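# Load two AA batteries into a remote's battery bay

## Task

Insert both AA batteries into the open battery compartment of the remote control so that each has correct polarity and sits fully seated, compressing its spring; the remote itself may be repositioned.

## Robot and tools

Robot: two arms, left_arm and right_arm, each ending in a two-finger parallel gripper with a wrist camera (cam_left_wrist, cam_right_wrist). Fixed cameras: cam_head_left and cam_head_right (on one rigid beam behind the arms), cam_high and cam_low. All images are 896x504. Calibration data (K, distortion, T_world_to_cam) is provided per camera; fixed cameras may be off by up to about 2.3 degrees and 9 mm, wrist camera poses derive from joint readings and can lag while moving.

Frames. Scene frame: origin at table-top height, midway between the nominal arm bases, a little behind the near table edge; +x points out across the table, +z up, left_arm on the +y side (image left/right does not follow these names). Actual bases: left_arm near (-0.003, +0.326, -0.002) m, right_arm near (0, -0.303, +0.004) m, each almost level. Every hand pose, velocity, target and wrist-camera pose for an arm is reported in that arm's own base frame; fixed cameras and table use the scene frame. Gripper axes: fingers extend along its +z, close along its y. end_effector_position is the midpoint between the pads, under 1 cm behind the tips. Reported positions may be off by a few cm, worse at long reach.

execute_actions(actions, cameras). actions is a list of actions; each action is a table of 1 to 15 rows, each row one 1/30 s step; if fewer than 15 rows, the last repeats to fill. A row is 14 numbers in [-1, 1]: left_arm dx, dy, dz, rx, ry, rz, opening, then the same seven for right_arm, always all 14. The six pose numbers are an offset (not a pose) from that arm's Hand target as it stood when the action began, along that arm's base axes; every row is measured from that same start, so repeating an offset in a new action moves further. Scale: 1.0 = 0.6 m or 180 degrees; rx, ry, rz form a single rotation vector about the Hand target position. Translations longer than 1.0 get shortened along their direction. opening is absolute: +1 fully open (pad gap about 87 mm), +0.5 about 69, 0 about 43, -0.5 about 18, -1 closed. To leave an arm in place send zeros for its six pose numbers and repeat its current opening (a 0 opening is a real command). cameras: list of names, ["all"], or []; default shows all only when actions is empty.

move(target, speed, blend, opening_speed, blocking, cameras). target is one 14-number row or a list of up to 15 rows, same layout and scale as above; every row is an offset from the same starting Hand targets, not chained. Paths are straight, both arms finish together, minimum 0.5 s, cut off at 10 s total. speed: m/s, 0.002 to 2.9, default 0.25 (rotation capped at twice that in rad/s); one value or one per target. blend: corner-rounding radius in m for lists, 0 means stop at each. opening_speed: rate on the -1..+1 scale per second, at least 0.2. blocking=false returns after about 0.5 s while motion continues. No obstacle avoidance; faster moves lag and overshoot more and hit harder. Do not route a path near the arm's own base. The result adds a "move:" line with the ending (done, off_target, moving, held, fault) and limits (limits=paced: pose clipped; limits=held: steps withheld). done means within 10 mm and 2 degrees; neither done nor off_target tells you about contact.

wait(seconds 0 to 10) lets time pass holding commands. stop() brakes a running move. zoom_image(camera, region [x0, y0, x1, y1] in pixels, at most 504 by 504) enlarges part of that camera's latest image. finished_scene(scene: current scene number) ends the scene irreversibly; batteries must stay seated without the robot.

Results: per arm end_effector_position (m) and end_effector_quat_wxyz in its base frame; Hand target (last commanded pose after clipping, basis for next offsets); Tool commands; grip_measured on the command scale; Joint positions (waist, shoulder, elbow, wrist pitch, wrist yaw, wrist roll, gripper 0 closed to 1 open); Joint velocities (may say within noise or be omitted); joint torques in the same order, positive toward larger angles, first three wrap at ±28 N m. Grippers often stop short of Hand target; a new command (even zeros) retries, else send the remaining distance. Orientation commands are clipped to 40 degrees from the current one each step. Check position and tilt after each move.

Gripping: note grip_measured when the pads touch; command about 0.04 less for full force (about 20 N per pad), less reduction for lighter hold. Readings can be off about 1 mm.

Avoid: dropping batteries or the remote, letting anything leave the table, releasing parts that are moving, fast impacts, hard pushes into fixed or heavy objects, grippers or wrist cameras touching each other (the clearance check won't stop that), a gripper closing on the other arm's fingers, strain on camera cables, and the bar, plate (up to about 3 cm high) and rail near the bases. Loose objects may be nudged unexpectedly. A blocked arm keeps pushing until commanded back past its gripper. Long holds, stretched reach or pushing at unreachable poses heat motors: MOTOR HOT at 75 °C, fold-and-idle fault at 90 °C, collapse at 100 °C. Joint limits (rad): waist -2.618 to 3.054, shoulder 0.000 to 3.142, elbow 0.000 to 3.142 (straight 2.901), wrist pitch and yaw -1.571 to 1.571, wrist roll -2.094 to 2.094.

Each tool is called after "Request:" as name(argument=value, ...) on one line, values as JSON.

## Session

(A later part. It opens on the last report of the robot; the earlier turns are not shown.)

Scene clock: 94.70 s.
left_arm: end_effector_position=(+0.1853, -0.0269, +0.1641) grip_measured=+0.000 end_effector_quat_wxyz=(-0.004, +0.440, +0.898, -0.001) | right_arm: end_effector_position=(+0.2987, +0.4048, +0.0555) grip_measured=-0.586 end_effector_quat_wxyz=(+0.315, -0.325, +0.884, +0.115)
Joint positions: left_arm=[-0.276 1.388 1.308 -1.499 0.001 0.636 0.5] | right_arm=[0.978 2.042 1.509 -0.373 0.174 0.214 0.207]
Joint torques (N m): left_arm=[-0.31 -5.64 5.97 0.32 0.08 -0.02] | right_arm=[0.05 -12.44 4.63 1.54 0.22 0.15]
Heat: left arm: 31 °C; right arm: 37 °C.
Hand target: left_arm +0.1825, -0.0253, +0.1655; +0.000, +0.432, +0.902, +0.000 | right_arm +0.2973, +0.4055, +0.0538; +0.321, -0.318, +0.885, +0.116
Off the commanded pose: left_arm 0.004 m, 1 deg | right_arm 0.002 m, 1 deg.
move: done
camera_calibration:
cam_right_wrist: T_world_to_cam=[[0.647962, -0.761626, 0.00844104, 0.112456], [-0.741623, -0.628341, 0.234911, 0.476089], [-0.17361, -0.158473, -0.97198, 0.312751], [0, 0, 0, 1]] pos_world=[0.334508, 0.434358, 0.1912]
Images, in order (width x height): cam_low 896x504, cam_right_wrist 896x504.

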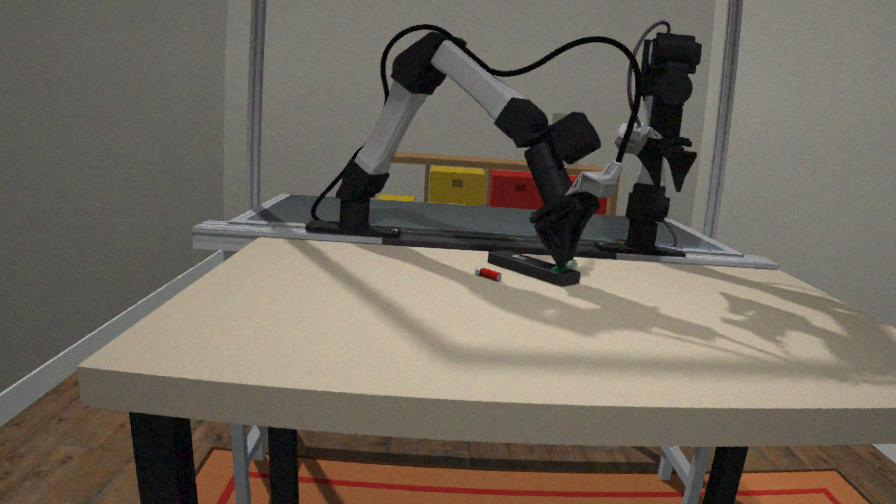

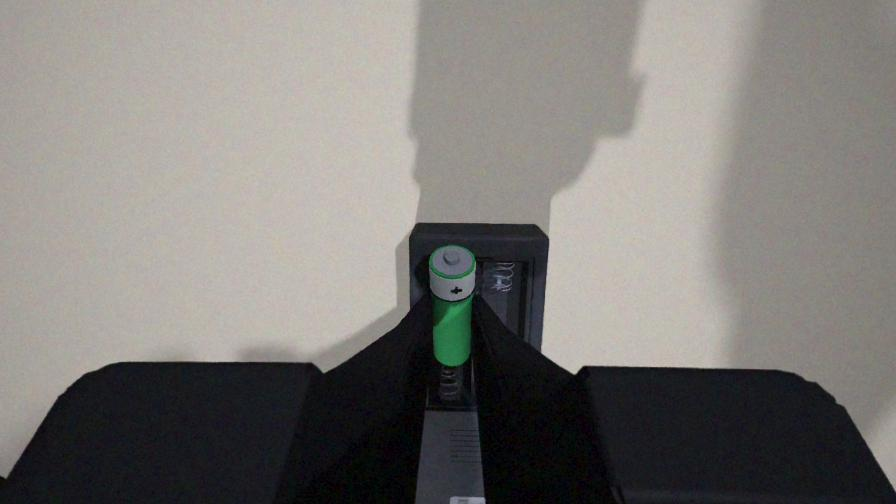

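Request:
move(target=[0,0,0,0,0,0,0,-0.0102,-0.0105,-0.002,0,0,0,-0.78], speed=0.05, cameras=["cam_right_wrist","cam_low"])

Request:
zoom_image(camera="cam_right_wrist", region=[330, 170, 580, 420])

Request:
zoom_image(camera="cam_low", region=[480, 200, 620, 300])

Scene clock: 95.80 s.
left_arm: end_effector_position=(+0.1853, -0.0269, +0.1641) grip_measured=+0.000 end_effector_quat_wxyz=(-0.004, +0.440, +0.898, -0.001) | right_arm: end_effector_position=(+0.2986, +0.4040, +0.0549) grip_measured=-0.586 end_effector_quat_wxyz=(+0.326, -0.321, +0.881, +0.121)
Joint positions: left_arm=[-0.276 1.388 1.308 -1.499 0.001 0.636 0.5] | right_arm=[0.978 2.023 1.465 -0.322 0.176 0.216 0.207]
Joint torques (N m): left_arm=[-0.32 -5.64 5.93 0.31 0.08 -0.02] | right_arm=[0.39 -13.29 4.18 1.29 0.25 0.14]
Heat: left arm: 31 °C; right arm: 37 °C.
Hand target: left_arm +0.1825, -0.0253, +0.1655; +0.000, +0.432, +0.902, +0.000 | right_arm +0.2912, +0.3991, +0.0524; +0.321, -0.318, +0.885, +0.116
Off the commanded pose: left_arm 0.004 m, 1 deg | right_arm 0.009 m, 1 deg.
move: done
camera_calibration:
cam_right_wrist: T_world_to_cam=[[0.645196, -0.764016, 0.00140953, 0.114151], [-0.747156, -0.630571, 0.21009, 0.47944], [-0.159623, -0.136602, -0.977681, 0.299333], [0, 0, 0, 1]] pos_world=[0.332347, 0.430424, 0.191766]
Images, in order (width x height): cam_low 896x504, cam_right_wrist 896x504.

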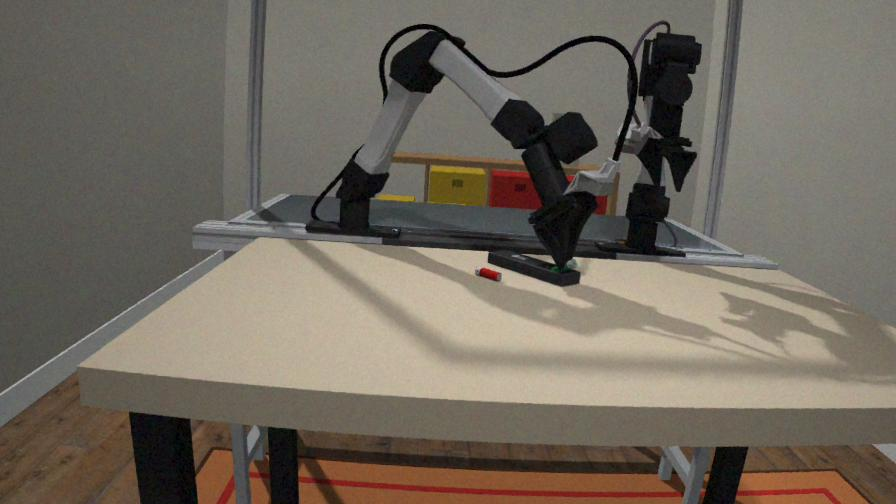

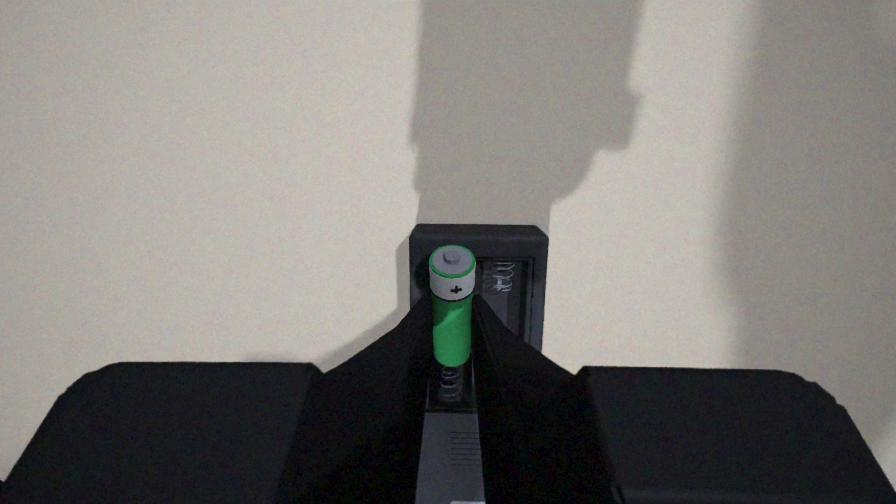

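Scaled by 2.016 from the camera's 896x504 image, which has a finer 1280x720 frame.

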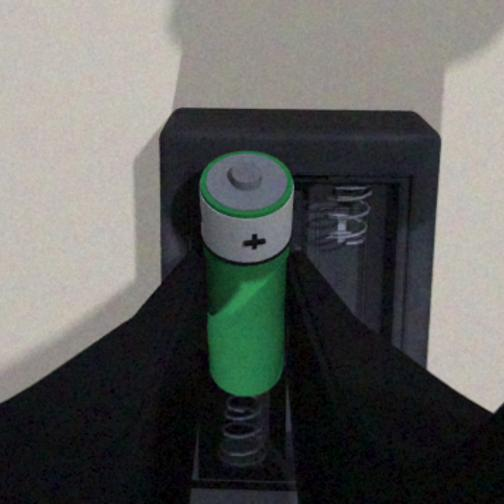

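Scaled by 3.600 from the camera's 896x504 image, which has a finer 1280x720 frame.

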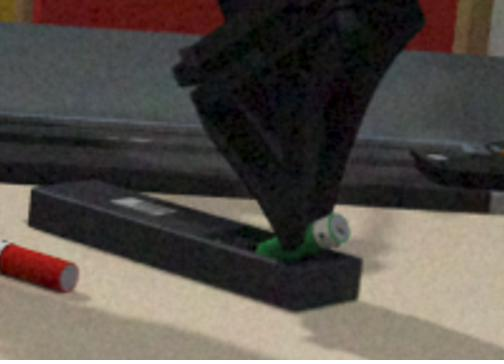

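Request:
move(target=[0,0,0,0,0,0,0,-0.013,-0.0108,-0.008,0,0,0,-0.78], speed=0.05, cameras=["cam_right_wrist","cam_low"])

Request:
zoom_image(camera="cam_right_wrist", region=[330, 170, 580, 420])

Request:
zoom_image(camera="cam_low", region=[480, 200, 620, 300])

Scene clock: 96.80 s.
left_arm: end_effector_position=(+0.1853, -0.0269, +0.1641) grip_measured=+0.000 end_effector_quat_wxyz=(-0.004, +0.440, +0.898, -0.001) | right_arm: end_effector_position=(+0.2953, +0.4039, +0.0549) grip_measured=-0.586 end_effector_quat_wxyz=(+0.339, -0.317, +0.876, +0.129)
Joint positions: left_arm=[-0.276 1.388 1.308 -1.499 0.001 0.636 0.5] | right_arm=[0.986 1.996 1.408 -0.259 0.186 0.222 0.207]
Joint torques (N m): left_arm=[-0.29 -5.63 5.94 0.31 0.08 -0.01] | right_arm=[0.29 -13.08 3.88 1.02 0.18 0.14]
Heat: left arm: 31 °C; right arm: 38 °C.
Hand target: left_arm +0.1825, -0.0253, +0.1655; +0.000, +0.432, +0.902, +0.000 | right_arm +0.2833, +0.3927, +0.0478; +0.321, -0.318, +0.885, +0.116
Off the commanded pose: left_arm 0.004 m, 1 deg | right_arm 0.018 m, 3 deg.
move: off_target (right_arm)
camera_calibration:
cam_right_wrist: T_world_to_cam=[[0.643753, -0.765221, -0.00422341, 0.117338], [-0.752469, -0.63401, 0.178387, 0.481559], [-0.139183, -0.111659, -0.983951, 0.282976], [0, 0, 0, 1]] pos_world=[0.326208, 0.4267, 0.193027]
Images, in order (width x height): cam_low 896x504, cam_right_wrist 896x504.

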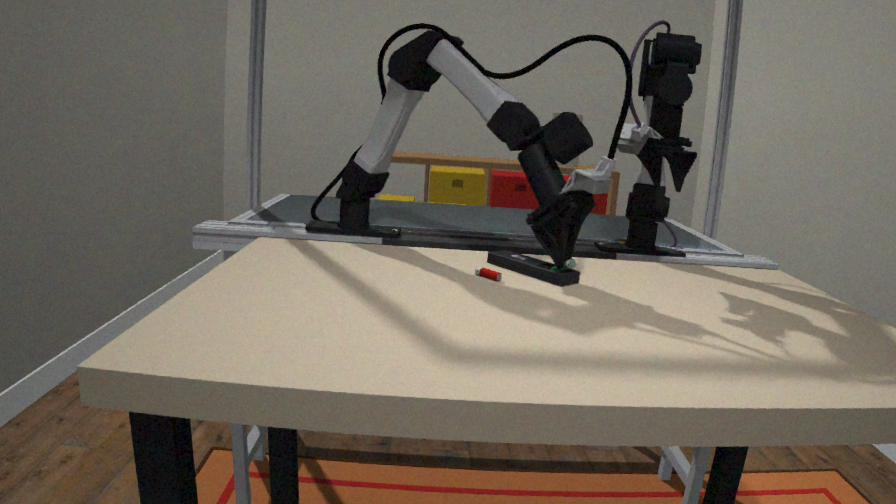

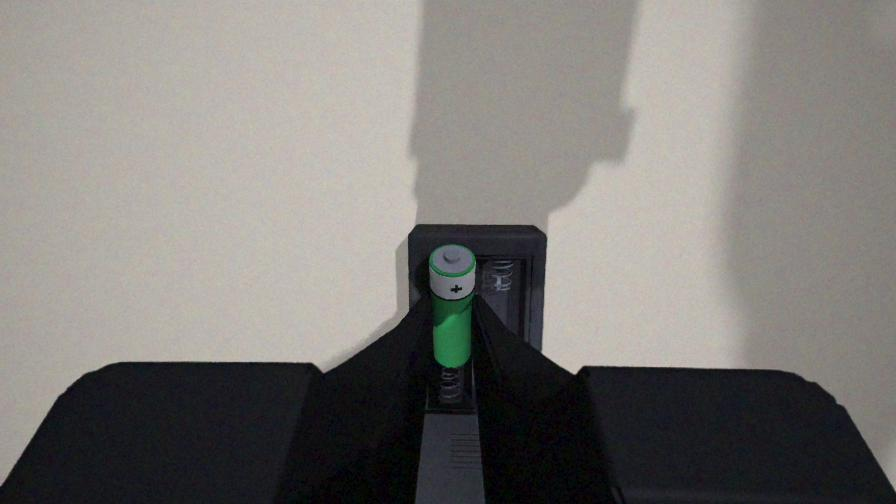

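Scaled by 2.016 from the camera's 896x504 image, which has a finer 1280x720 frame.

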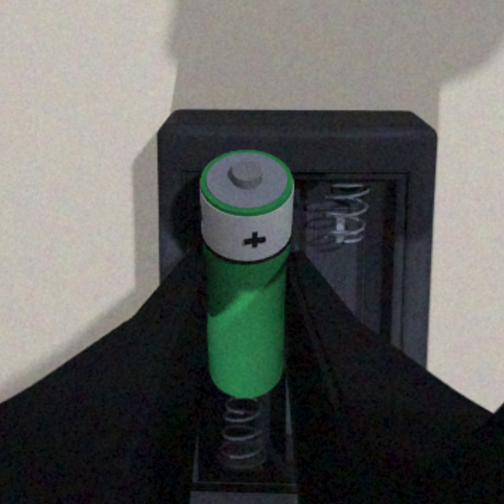

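Scaled by 3.600 from the camera's 896x504 image, which has a finer 1280x720 frame.

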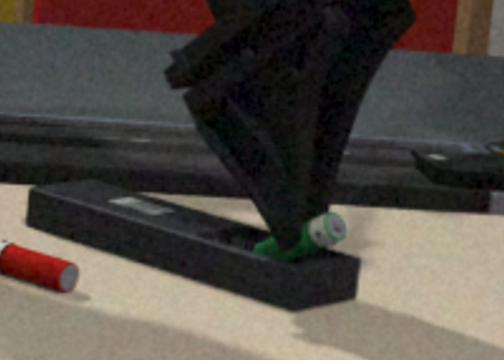

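Request:
move(target=[0,0,0,0,0,0,0,0.012,0.012,-0.0065,-0.0535,0.0635,0,-0.78], speed=0.05, cameras=["cam_right_wrist","cam_low"])

Request:
zoom_image(camera="cam_right_wrist", region=[330, 170, 580, 420])

Request:
zoom_image(camera="cam_low", region=[480, 200, 620, 300])

Scene clock: 100.37 s.
left_arm: end_effector_position=(+0.1853, -0.0269, +0.1641) grip_measured=+0.000 end_effector_quat_wxyz=(-0.004, +0.440, +0.898, -0.001) | right_arm: end_effector_position=(+0.2931, +0.4011, +0.0535) grip_measured=-0.586 end_effector_quat_wxyz=(+0.223, -0.337, +0.912, +0.074)
Joint positions: left_arm=[-0.276 1.388 1.308 -1.499 0.001 0.636 0.5] | right_arm=[0.968 2.189 1.815 -0.74 0.133 0.229 0.207]
Joint torques (N m): left_arm=[-0.31 -5.7 5.98 0.32 0.08 -0.01] | right_arm=[-1.03 -10.28 8.14 0.8 -0.11 0.18]
Heat: left arm: 31 °C; right arm: 38 °C.
Hand target: left_arm +0.1825, -0.0253, +0.1655; +0.000, +0.432, +0.902, +0.000 | right_arm +0.2905, +0.4000, +0.0438; +0.203, -0.331, +0.919, +0.073
Off the commanded pose: left_arm 0.004 m, 1 deg | right_arm 0.010 m, 3 deg.
move: off_target (right_arm)
camera_calibration:
cam_right_wrist: T_world_to_cam=[[0.649003, -0.76048, 0.0215847, 0.111896], [-0.691951, -0.578252, 0.432237, 0.424749], [-0.316226, -0.295458, -0.901502, 0.402263], [0, 0, 0, 1]] pos_world=[0.348491, 0.449559, 0.176634]
Images, in order (width x height): cam_low 896x504, cam_right_wrist 896x504.

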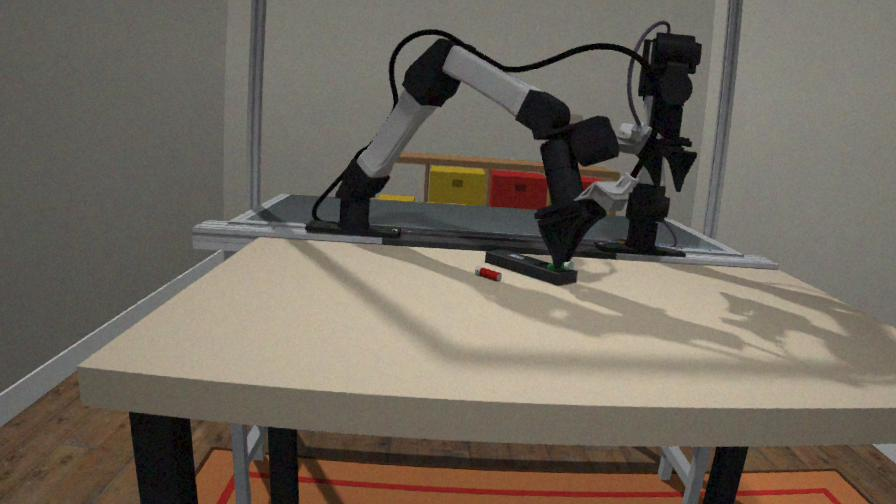

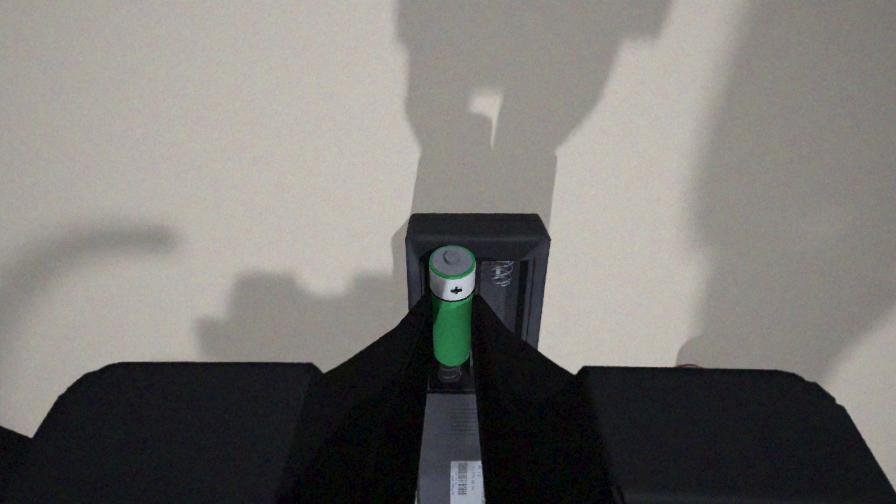

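Scaled by 2.016 from the camera's 896x504 image, which has a finer 1280x720 frame.

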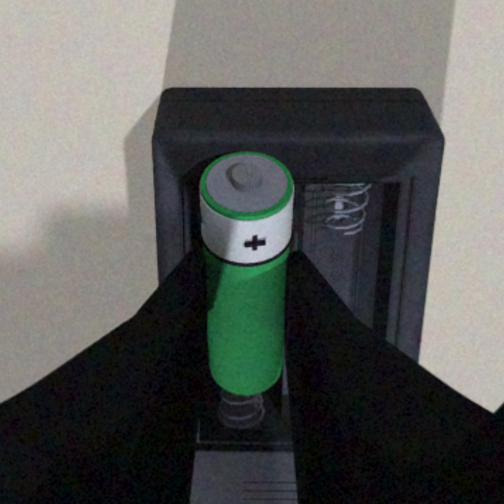

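Scaled by 3.600 from the camera's 896x504 image, which has a finer 1280x720 frame.

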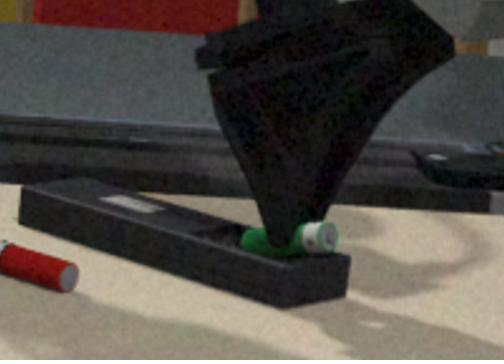

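Request:
move(target=[[0,0,0,0,0,0,0,0.004,0.002,0.014,0,0,0,-0.78],[0,0,0,0,0,0,0,0.004,0.002,0.014,0,0,0,-0.25],[0,0,0,0,0,0,0,0.004,0.002,0.07,0,0,0,-0.25]], speed=0.06, opening_speed=0.6, cameras=["cam_right_wrist","cam_low"])

Request:
zoom_image(camera="cam_right_wrist", region=[330, 170, 580, 420])

Request:
zoom_image(camera="cam_low", region=[480, 200, 620, 300])

Scene clock: 104.30 s.
left_arm: end_effector_position=(+0.1853, -0.0269, +0.1641) grip_measured=+0.000 end_effector_quat_wxyz=(-0.004, +0.440, +0.898, -0.001) | right_arm: end_effector_position=(+0.2915, +0.3990, +0.0805) grip_measured=-0.250 end_effector_quat_wxyz=(+0.206, -0.339, +0.916, +0.066)
Joint positions: left_arm=[-0.276 1.388 1.308 -1.499 0.001 0.636 0.5] | right_arm=[0.965 2.21 1.968 -0.91 0.125 0.229 0.375]
Joint torques (N m): left_arm=[-0.35 -5.64 5.96 0.31 0.08 -0.02] | right_arm=[-1.05 -12.57 9.48 0.77 -0.04 0.14]
Heat: left arm: 31 °C; right arm: 38 °C.
Hand target: left_arm +0.1825, -0.0253, +0.1655; +0.000, +0.432, +0.902, +0.000 | right_arm +0.2930, +0.4011, +0.0858; +0.203, -0.331, +0.919, +0.073
Off the commanded pose: left_arm 0.003 m, 1 deg | right_arm 0.006 m, 1 deg.
move: done
camera_calibration:
cam_right_wrist: T_world_to_cam=[[0.65021, -0.759363, 0.0243907, 0.109636], [-0.678987, -0.566385, 0.467102, 0.399478], [-0.340885, -0.320276, -0.883867, 0.441108], [0, 0, 0, 1]] pos_world=[0.350321, 0.450788, 0.200609]
Images, in order (width x height): cam_low 896x504, cam_right_wrist 896x504.

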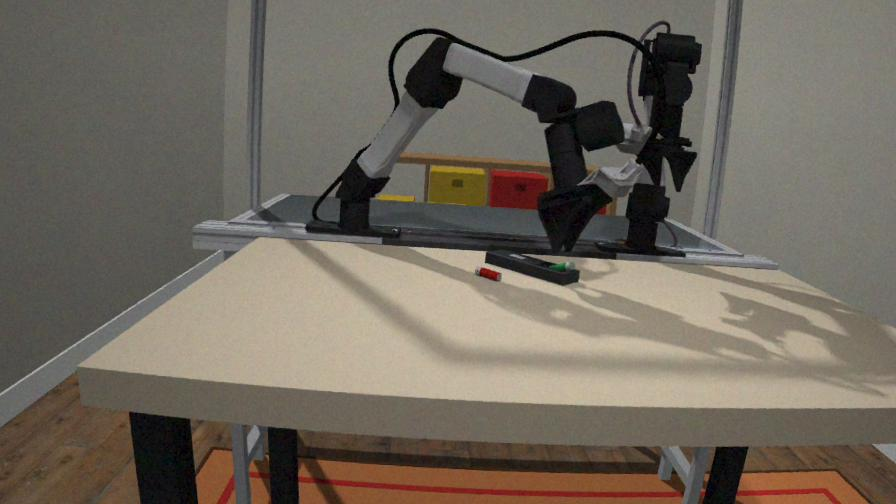

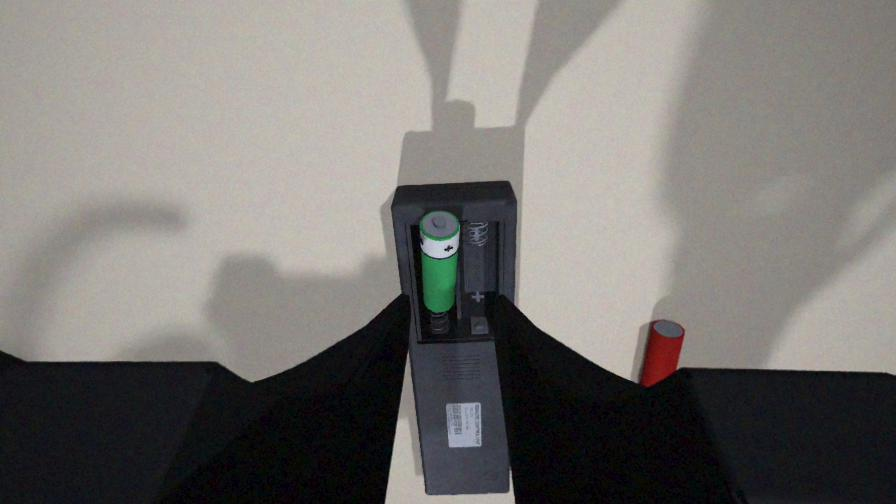

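Scaled by 2.016 from the camera's 896x504 image, which has a finer 1280x720 frame.

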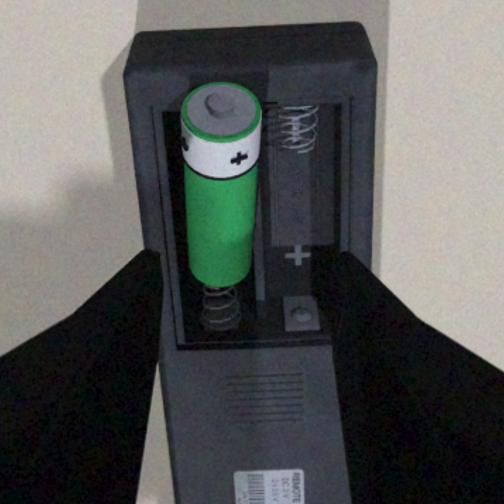

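Scaled by 3.600 from the camera's 896x504 image, which has a finer 1280x720 frame.

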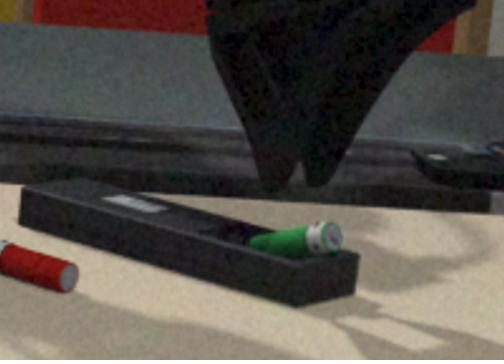

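Request:
move(target=[[0,0,0,0,0,0,0,0.001,0.0085,-0.015,0,0,0,-0.2],[0,0,0,0,0,0,0,0.001,0.0085,-0.036,0,0,0,-0.2]], speed=0.05, cameras=["cam_right_wrist"])

Request:
zoom_image(camera="cam_right_wrist", region=[330, 170, 580, 420])

Scene clock: 107.20 s.
left_arm: end_effector_position=(+0.1853, -0.0269, +0.1641) grip_measured=+0.000 end_effector_quat_wxyz=(-0.004, +0.440, +0.898, -0.001) | right_arm: end_effector_position=(+0.2942, +0.4033, +0.0720) grip_measured=-0.200 end_effector_quat_wxyz=(+0.207, -0.337, +0.916, +0.067)
Joint positions: left_arm=[-0.276 1.388 1.308 -1.499 0.001 0.636 0.5] | right_arm=[0.965 2.231 1.968 -0.886 0.125 0.233 0.4]
Joint torques (N m): left_arm=[-0.34 -5.63 5.94 0.32 0.09 -0.02] | right_arm=[-0.59 -12.36 5.3 1.13 -0.01 0.17]
Heat: left arm: 31 °C; right arm: 39 °C.
Hand target: left_arm +0.1825, -0.0253, +0.1655; +0.000, +0.432, +0.902, +0.000 | right_arm +0.2936, +0.4062, +0.0643; +0.203, -0.331, +0.919, +0.073
Off the commanded pose: left_arm 0.003 m, 1 deg | right_arm 0.008 m, 1 deg.
move: done
camera_calibration:
cam_right_wrist: T_world_to_cam=[[0.647272, -0.761942, 0.0219747, 0.113372], [-0.681391, -0.565441, 0.46474, 0.408198], [-0.341679, -0.315787, -0.885175, 0.434491], [0, 0, 0, 1]] pos_world=[0.353216, 0.454402, 0.192403]
Images, in order (width x height): cam_right_wrist 896x504.

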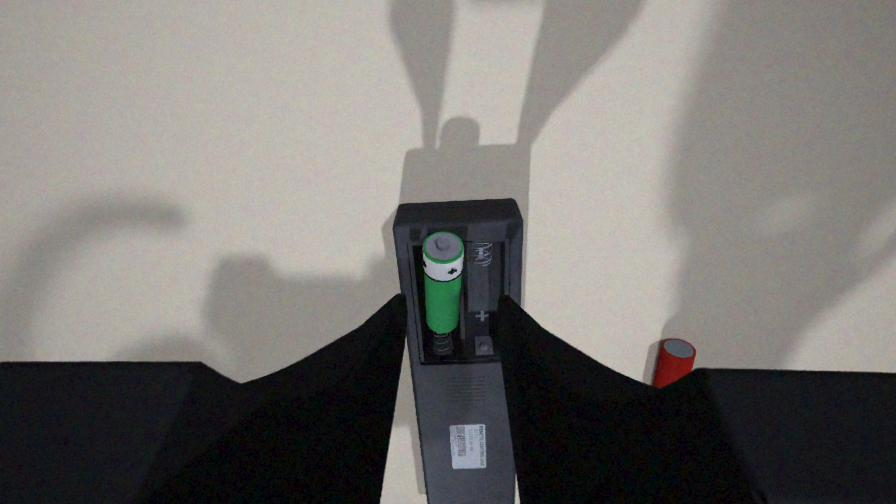

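Scaled by 2.016 from the camera's 896x504 image, which has a finer 1280x720 frame.

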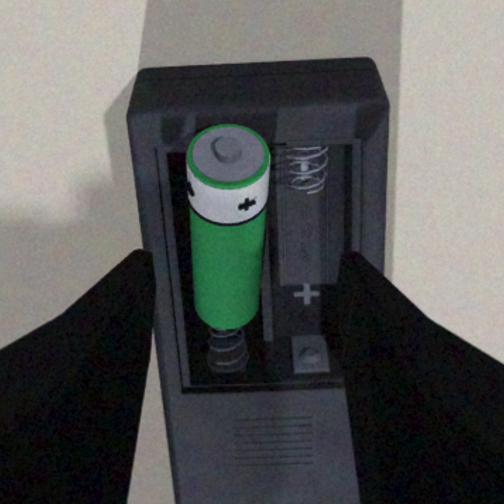

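Request:
move(target=[[0,0,0,0,0,0,0,-0.003,0.005,-0.026,0,0,0,-0.2],[0,0,0,0,0,0,0,-0.003,0.005,-0.026,0,0,0,-0.35]], speed=0.05, cameras=["cam_right_wrist","cam_low"])

Request:
zoom_image(camera="cam_right_wrist", region=[330, 170, 580, 420])

Request:
zoom_image(camera="cam_low", region=[480, 200, 620, 300])

Scene clock: 108.97 s.
left_arm: end_effector_position=(+0.1853, -0.0269, +0.1641) grip_measured=+0.000 end_effector_quat_wxyz=(-0.004, +0.440, +0.898, -0.001) | right_arm: end_effector_position=(+0.2952, +0.4051, +0.0559) grip_measured=-0.350 end_effector_quat_wxyz=(+0.206, -0.334, +0.917, +0.067)
Joint positions: left_arm=[-0.276 1.388 1.308 -1.499 0.001 0.636 0.5] | right_arm=[0.965 2.245 1.927 -0.833 0.125 0.239 0.325]
Joint torques (N m): left_arm=[-0.31 -5.65 5.93 0.32 0.08 -0.02] | right_arm=[0.09 -12.67 5.11 1.16 0.02 0.16]
Heat: left arm: 31 °C; right arm: 39 °C.
Hand target: left_arm +0.1825, -0.0253, +0.1655; +0.000, +0.432, +0.902, +0.000 | right_arm +0.2918, +0.4093, +0.0487; +0.203, -0.331, +0.919, +0.073
Off the commanded pose: left_arm 0.003 m, 1 deg | right_arm 0.009 m, 1 deg.
move: done
camera_calibration:
cam_right_wrist: T_world_to_cam=[[0.643137, -0.765499, 0.0196817, 0.117256], [-0.683405, -0.562191, 0.465725, 0.416539], [-0.345447, -0.312975, -0.884711, 0.421046], [0, 0, 0, 1]] pos_world=[0.354702, 0.455711, 0.176204]
Images, in order (width x height): cam_low 896x504, cam_right_wrist 896x504.

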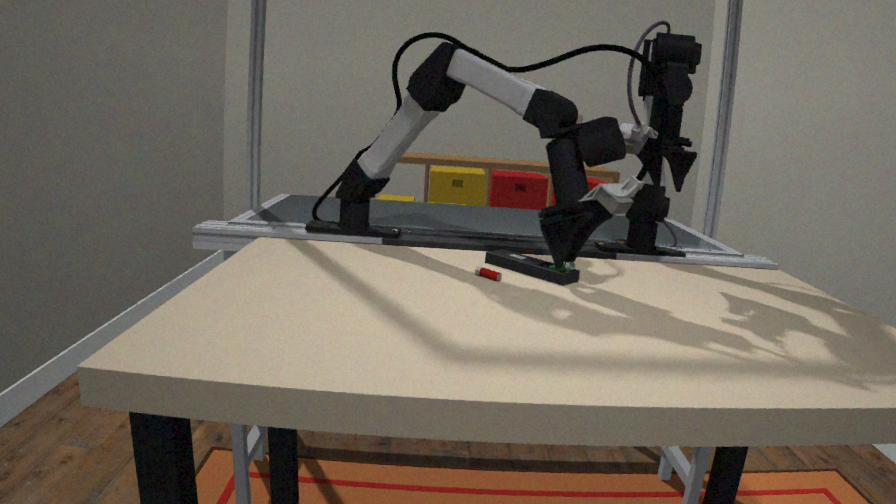

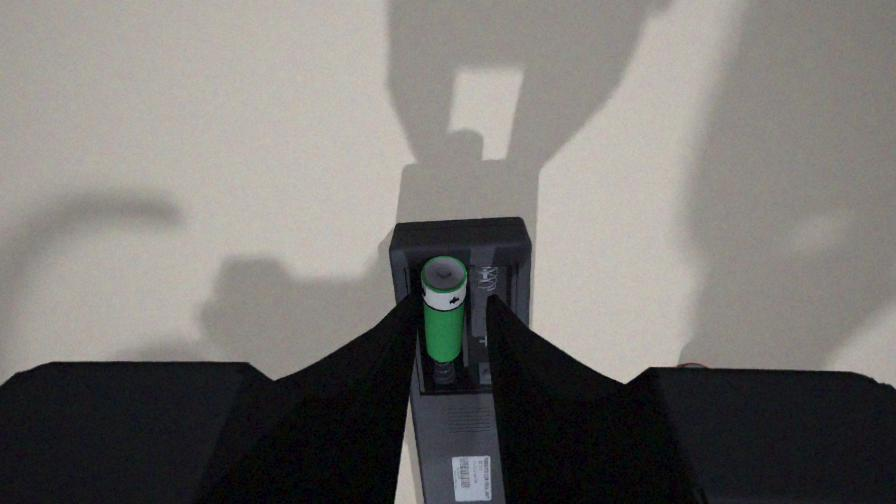

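Scaled by 2.016 from the camera's 896x504 image, which has a finer 1280x720 frame.

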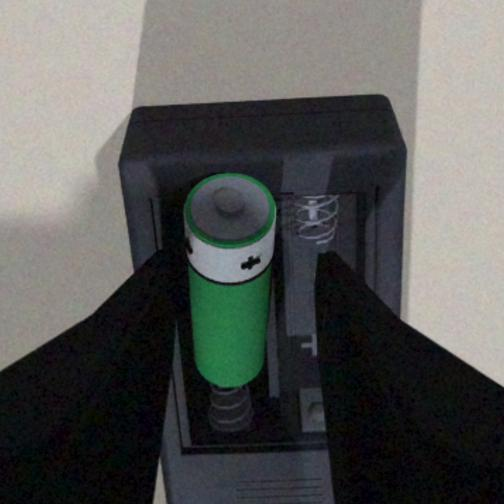

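Scaled by 3.600 from the camera's 896x504 image, which has a finer 1280x720 frame.

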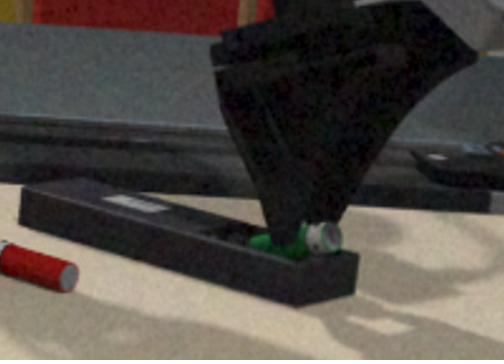

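Request:
move(target=[[0,0,0,0,0,0,0,-0.004,0.003,0.002,0,0,0,-0.45],[0,0,0,0,0,0,0,-0.004,0.003,0.002,0,0,0,-0.8]], speed=0.05, opening_speed=0.6, cameras=["cam_right_wrist","cam_low"])

Request:
zoom_image(camera="cam_right_wrist", region=[330, 170, 580, 420])

Scene clock: 111.53 s.
left_arm: end_effector_position=(+0.1853, -0.0269, +0.1641) grip_measured=+0.000 end_effector_quat_wxyz=(-0.004, +0.440, +0.898, -0.001) | right_arm: end_effector_position=(+0.2926, +0.4071, +0.0559) grip_measured=-0.595 end_effector_quat_wxyz=(+0.206, -0.334, +0.917, +0.069)
Joint positions: left_arm=[-0.276 1.388 1.308 -1.499 0.001 0.636 0.5] | right_arm=[0.971 2.245 1.927 -0.833 0.125 0.246 0.203]
Joint torques (N m): left_arm=[-0.28 -5.7 5.96 0.31 0.08 0] | right_arm=[0.13 -12.66 5.61 1.11 0.04 0.15]
Heat: left arm: 31 °C; right arm: 39 °C.
Hand target: left_arm +0.1825, -0.0253, +0.1655; +0.000, +0.432, +0.902, +0.000 | right_arm +0.2893, +0.4111, +0.0499; +0.203, -0.331, +0.919, +0.073
Off the commanded pose: left_arm 0.003 m, 1 deg | right_arm 0.008 m, 1 deg.
move: done
camera_calibration:
cam_right_wrist: T_world_to_cam=[[0.643561, -0.765204, 0.0170852, 0.120421], [-0.68237, -0.563498, 0.465663, 0.416088], [-0.3467, -0.311341, -0.884797, 0.420454], [0, 0, 0, 1]] pos_world=[0.352199, 0.457515, 0.176203]
Images, in order (width x height): cam_low 896x504, cam_right_wrist 896x504.

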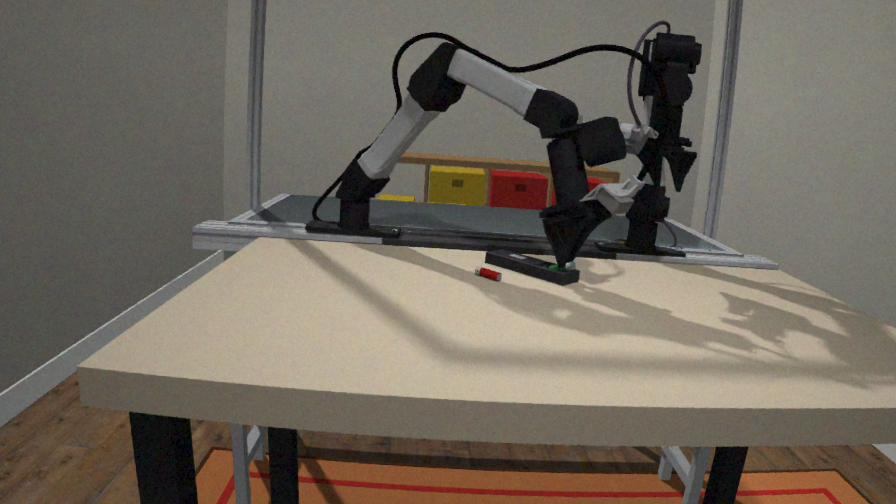

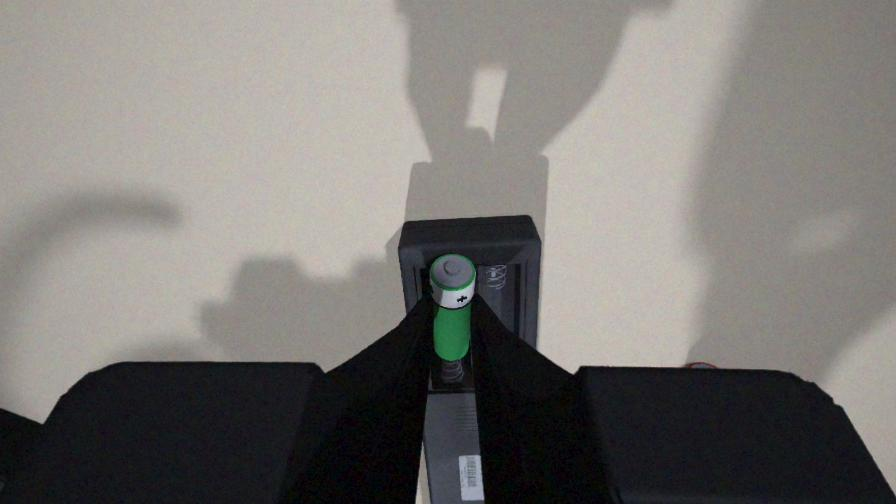

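Scaled by 2.016 from the camera's 896x504 image, which has a finer 1280x720 frame.

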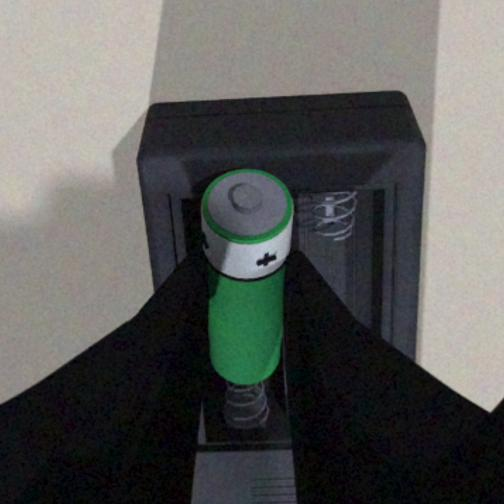

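Request:
move(target=[0,0,0,0,0,0,0,-0.010,-0.019,0.011,0,0,0,-0.8], speed=0.05, cameras=["cam_right_wrist","cam_low"])

Request:
zoom_image(camera="cam_right_wrist", region=[330, 170, 580, 420])

Request:
zoom_image(camera="cam_low", region=[480, 200, 620, 300])

Scene clock: 112.73 s.
left_arm: end_effector_position=(+0.1853, -0.0269, +0.1641) grip_measured=+0.000 end_effector_quat_wxyz=(-0.004, +0.440, +0.898, -0.001) | right_arm: end_effector_position=(+0.2918, +0.4059, +0.0548) grip_measured=-0.595 end_effector_quat_wxyz=(+0.214, -0.333, +0.915, +0.074)
Joint positions: left_arm=[-0.276 1.388 1.308 -1.499 0.001 0.636 0.5] | right_arm=[0.971 2.218 1.873 -0.786 0.125 0.246 0.203]
Joint torques (N m): left_arm=[-0.35 -5.67 5.96 0.31 0.07 -0.01] | right_arm=[-0.17 -15.57 4.05 0.79 0.03 0.13]
Heat: left arm: 31 °C; right arm: 39 °C.
Hand target: left_arm +0.1825, -0.0253, +0.1655; +0.000, +0.432, +0.902, +0.000 | right_arm +0.2833, +0.3997, +0.0564; +0.203, -0.331, +0.919, +0.073
Off the commanded pose: left_arm 0.003 m, 1 deg | right_arm 0.011 m, 1 deg.
move: off_target (right_arm)
camera_calibration:
cam_right_wrist: T_world_to_cam=[[0.643437, -0.765409, 0.0117503, 0.120487], [-0.68745, -0.571012, 0.448729, 0.421011], [-0.336751, -0.296806, -0.893591, 0.410478], [0, 0, 0, 1]] pos_world=[0.350127, 0.454456, 0.176464]
Images, in order (width x height): cam_low 896x504, cam_right_wrist 896x504.

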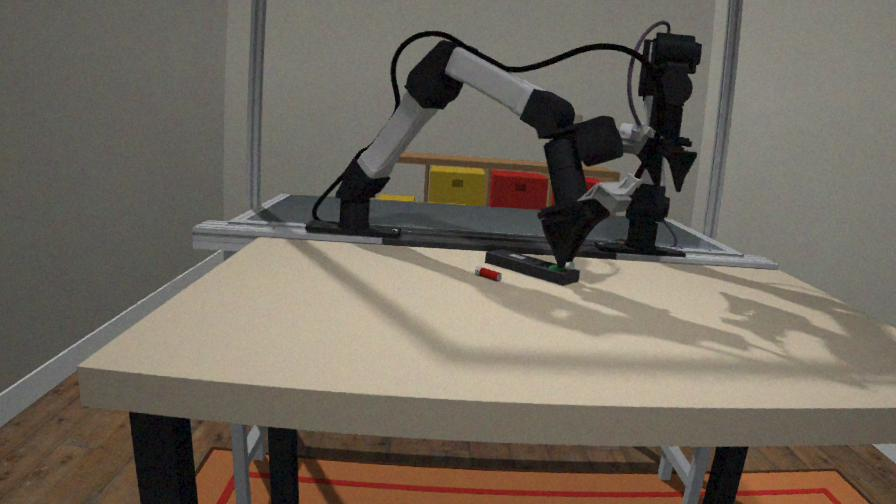

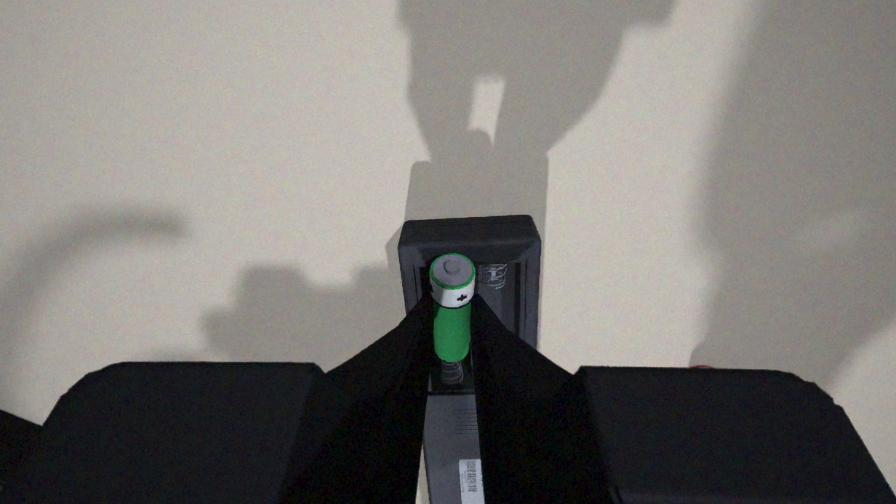

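Scaled by 2.016 from the camera's 896x504 image, which has a finer 1280x720 frame.

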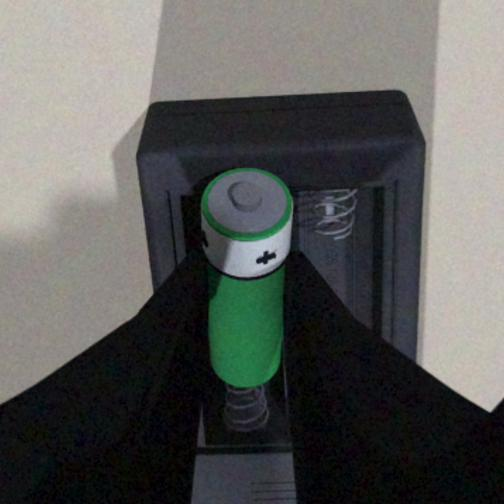

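Scaled by 3.600 from the camera's 896x504 image, which has a finer 1280x720 frame.

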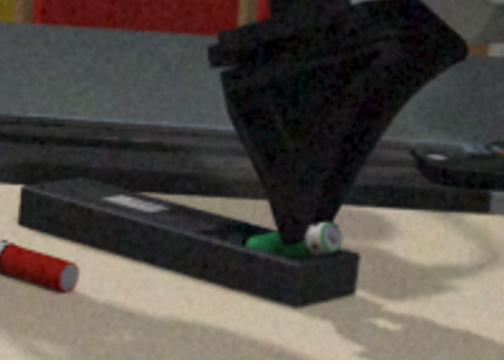

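Request:
move(target=[0,0,0,0,0,0,0,-0.014,-0.012,0,0,0,0,-0.8], speed=0.05, cameras=["cam_right_wrist","cam_low"])

Request:
zoom_image(camera="cam_right_wrist", region=[330, 170, 580, 420])

Request:
zoom_image(camera="cam_low", region=[480, 200, 620, 300])

Scene clock: 113.77 s.
left_arm: end_effector_position=(+0.1853, -0.0269, +0.1641) grip_measured=+0.000 end_effector_quat_wxyz=(-0.004, +0.440, +0.898, -0.001) | right_arm: end_effector_position=(+0.2856, +0.3975, +0.0541) grip_measured=-0.595 end_effector_quat_wxyz=(+0.213, -0.332, +0.916, +0.074)
Joint positions: left_arm=[-0.276 1.388 1.308 -1.499 0.001 0.636 0.5] | right_arm=[0.972 2.175 1.801 -0.758 0.125 0.249 0.203]
Joint torques (N m): left_arm=[-0.31 -5.67 5.96 0.32 0.09 -0.01] | right_arm=[0.39 -15.36 4.15 0.8 0.06 0.15]
Heat: left arm: 31 °C; right arm: 39 °C.
Hand target: left_arm +0.1825, -0.0253, +0.1655; +0.000, +0.432, +0.902, +0.000 | right_arm +0.2749, +0.3924, +0.0564; +0.203, -0.331, +0.919, +0.073
Off the commanded pose: left_arm 0.003 m, 1 deg | right_arm 0.012 m, 1 deg.
move: off_target (right_arm)
camera_calibration:
cam_right_wrist: T_world_to_cam=[[0.641383, -0.767147, 0.0106606, 0.119313], [-0.688194, -0.569121, 0.449989, 0.411487], [-0.339141, -0.295952, -0.89297, 0.405616], [0, 0, 0, 1]] pos_world=[0.344218, 0.44576, 0.175766]
Images, in order (width x height): cam_low 896x504, cam_right_wrist 896x504.

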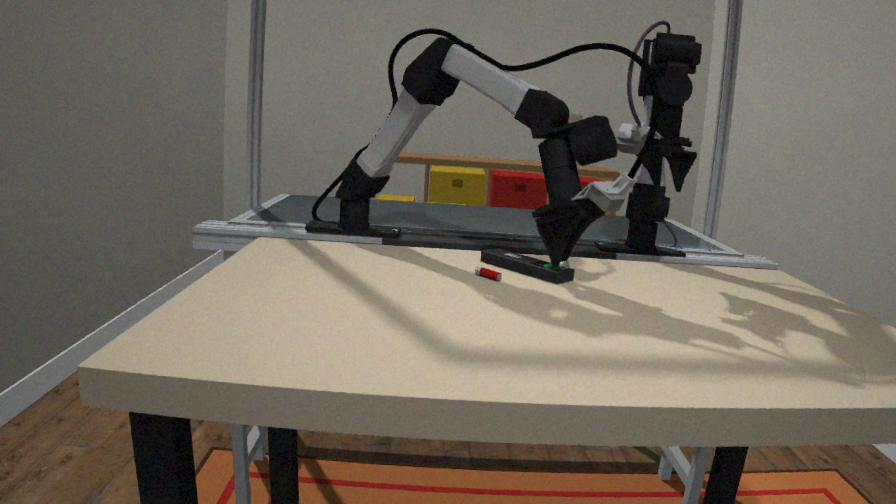

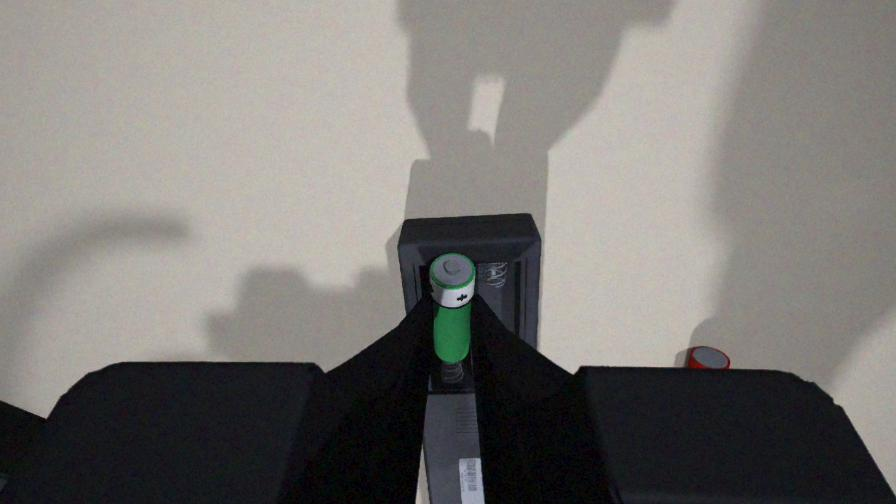

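Scaled by 2.016 from the camera's 896x504 image, which has a finer 1280x720 frame.

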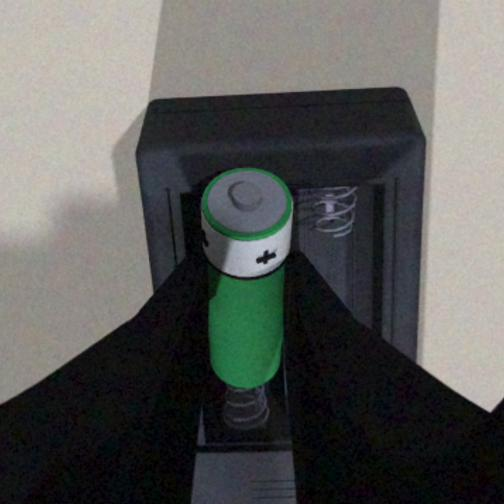

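Scaled by 3.600 from the camera's 896x504 image, which has a finer 1280x720 frame.

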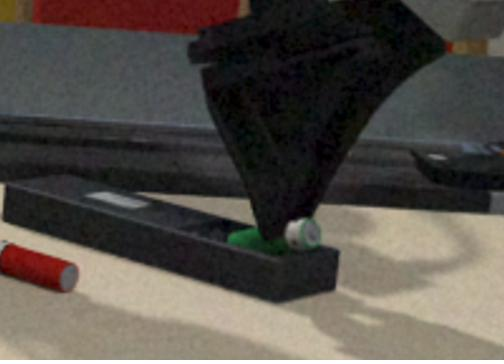

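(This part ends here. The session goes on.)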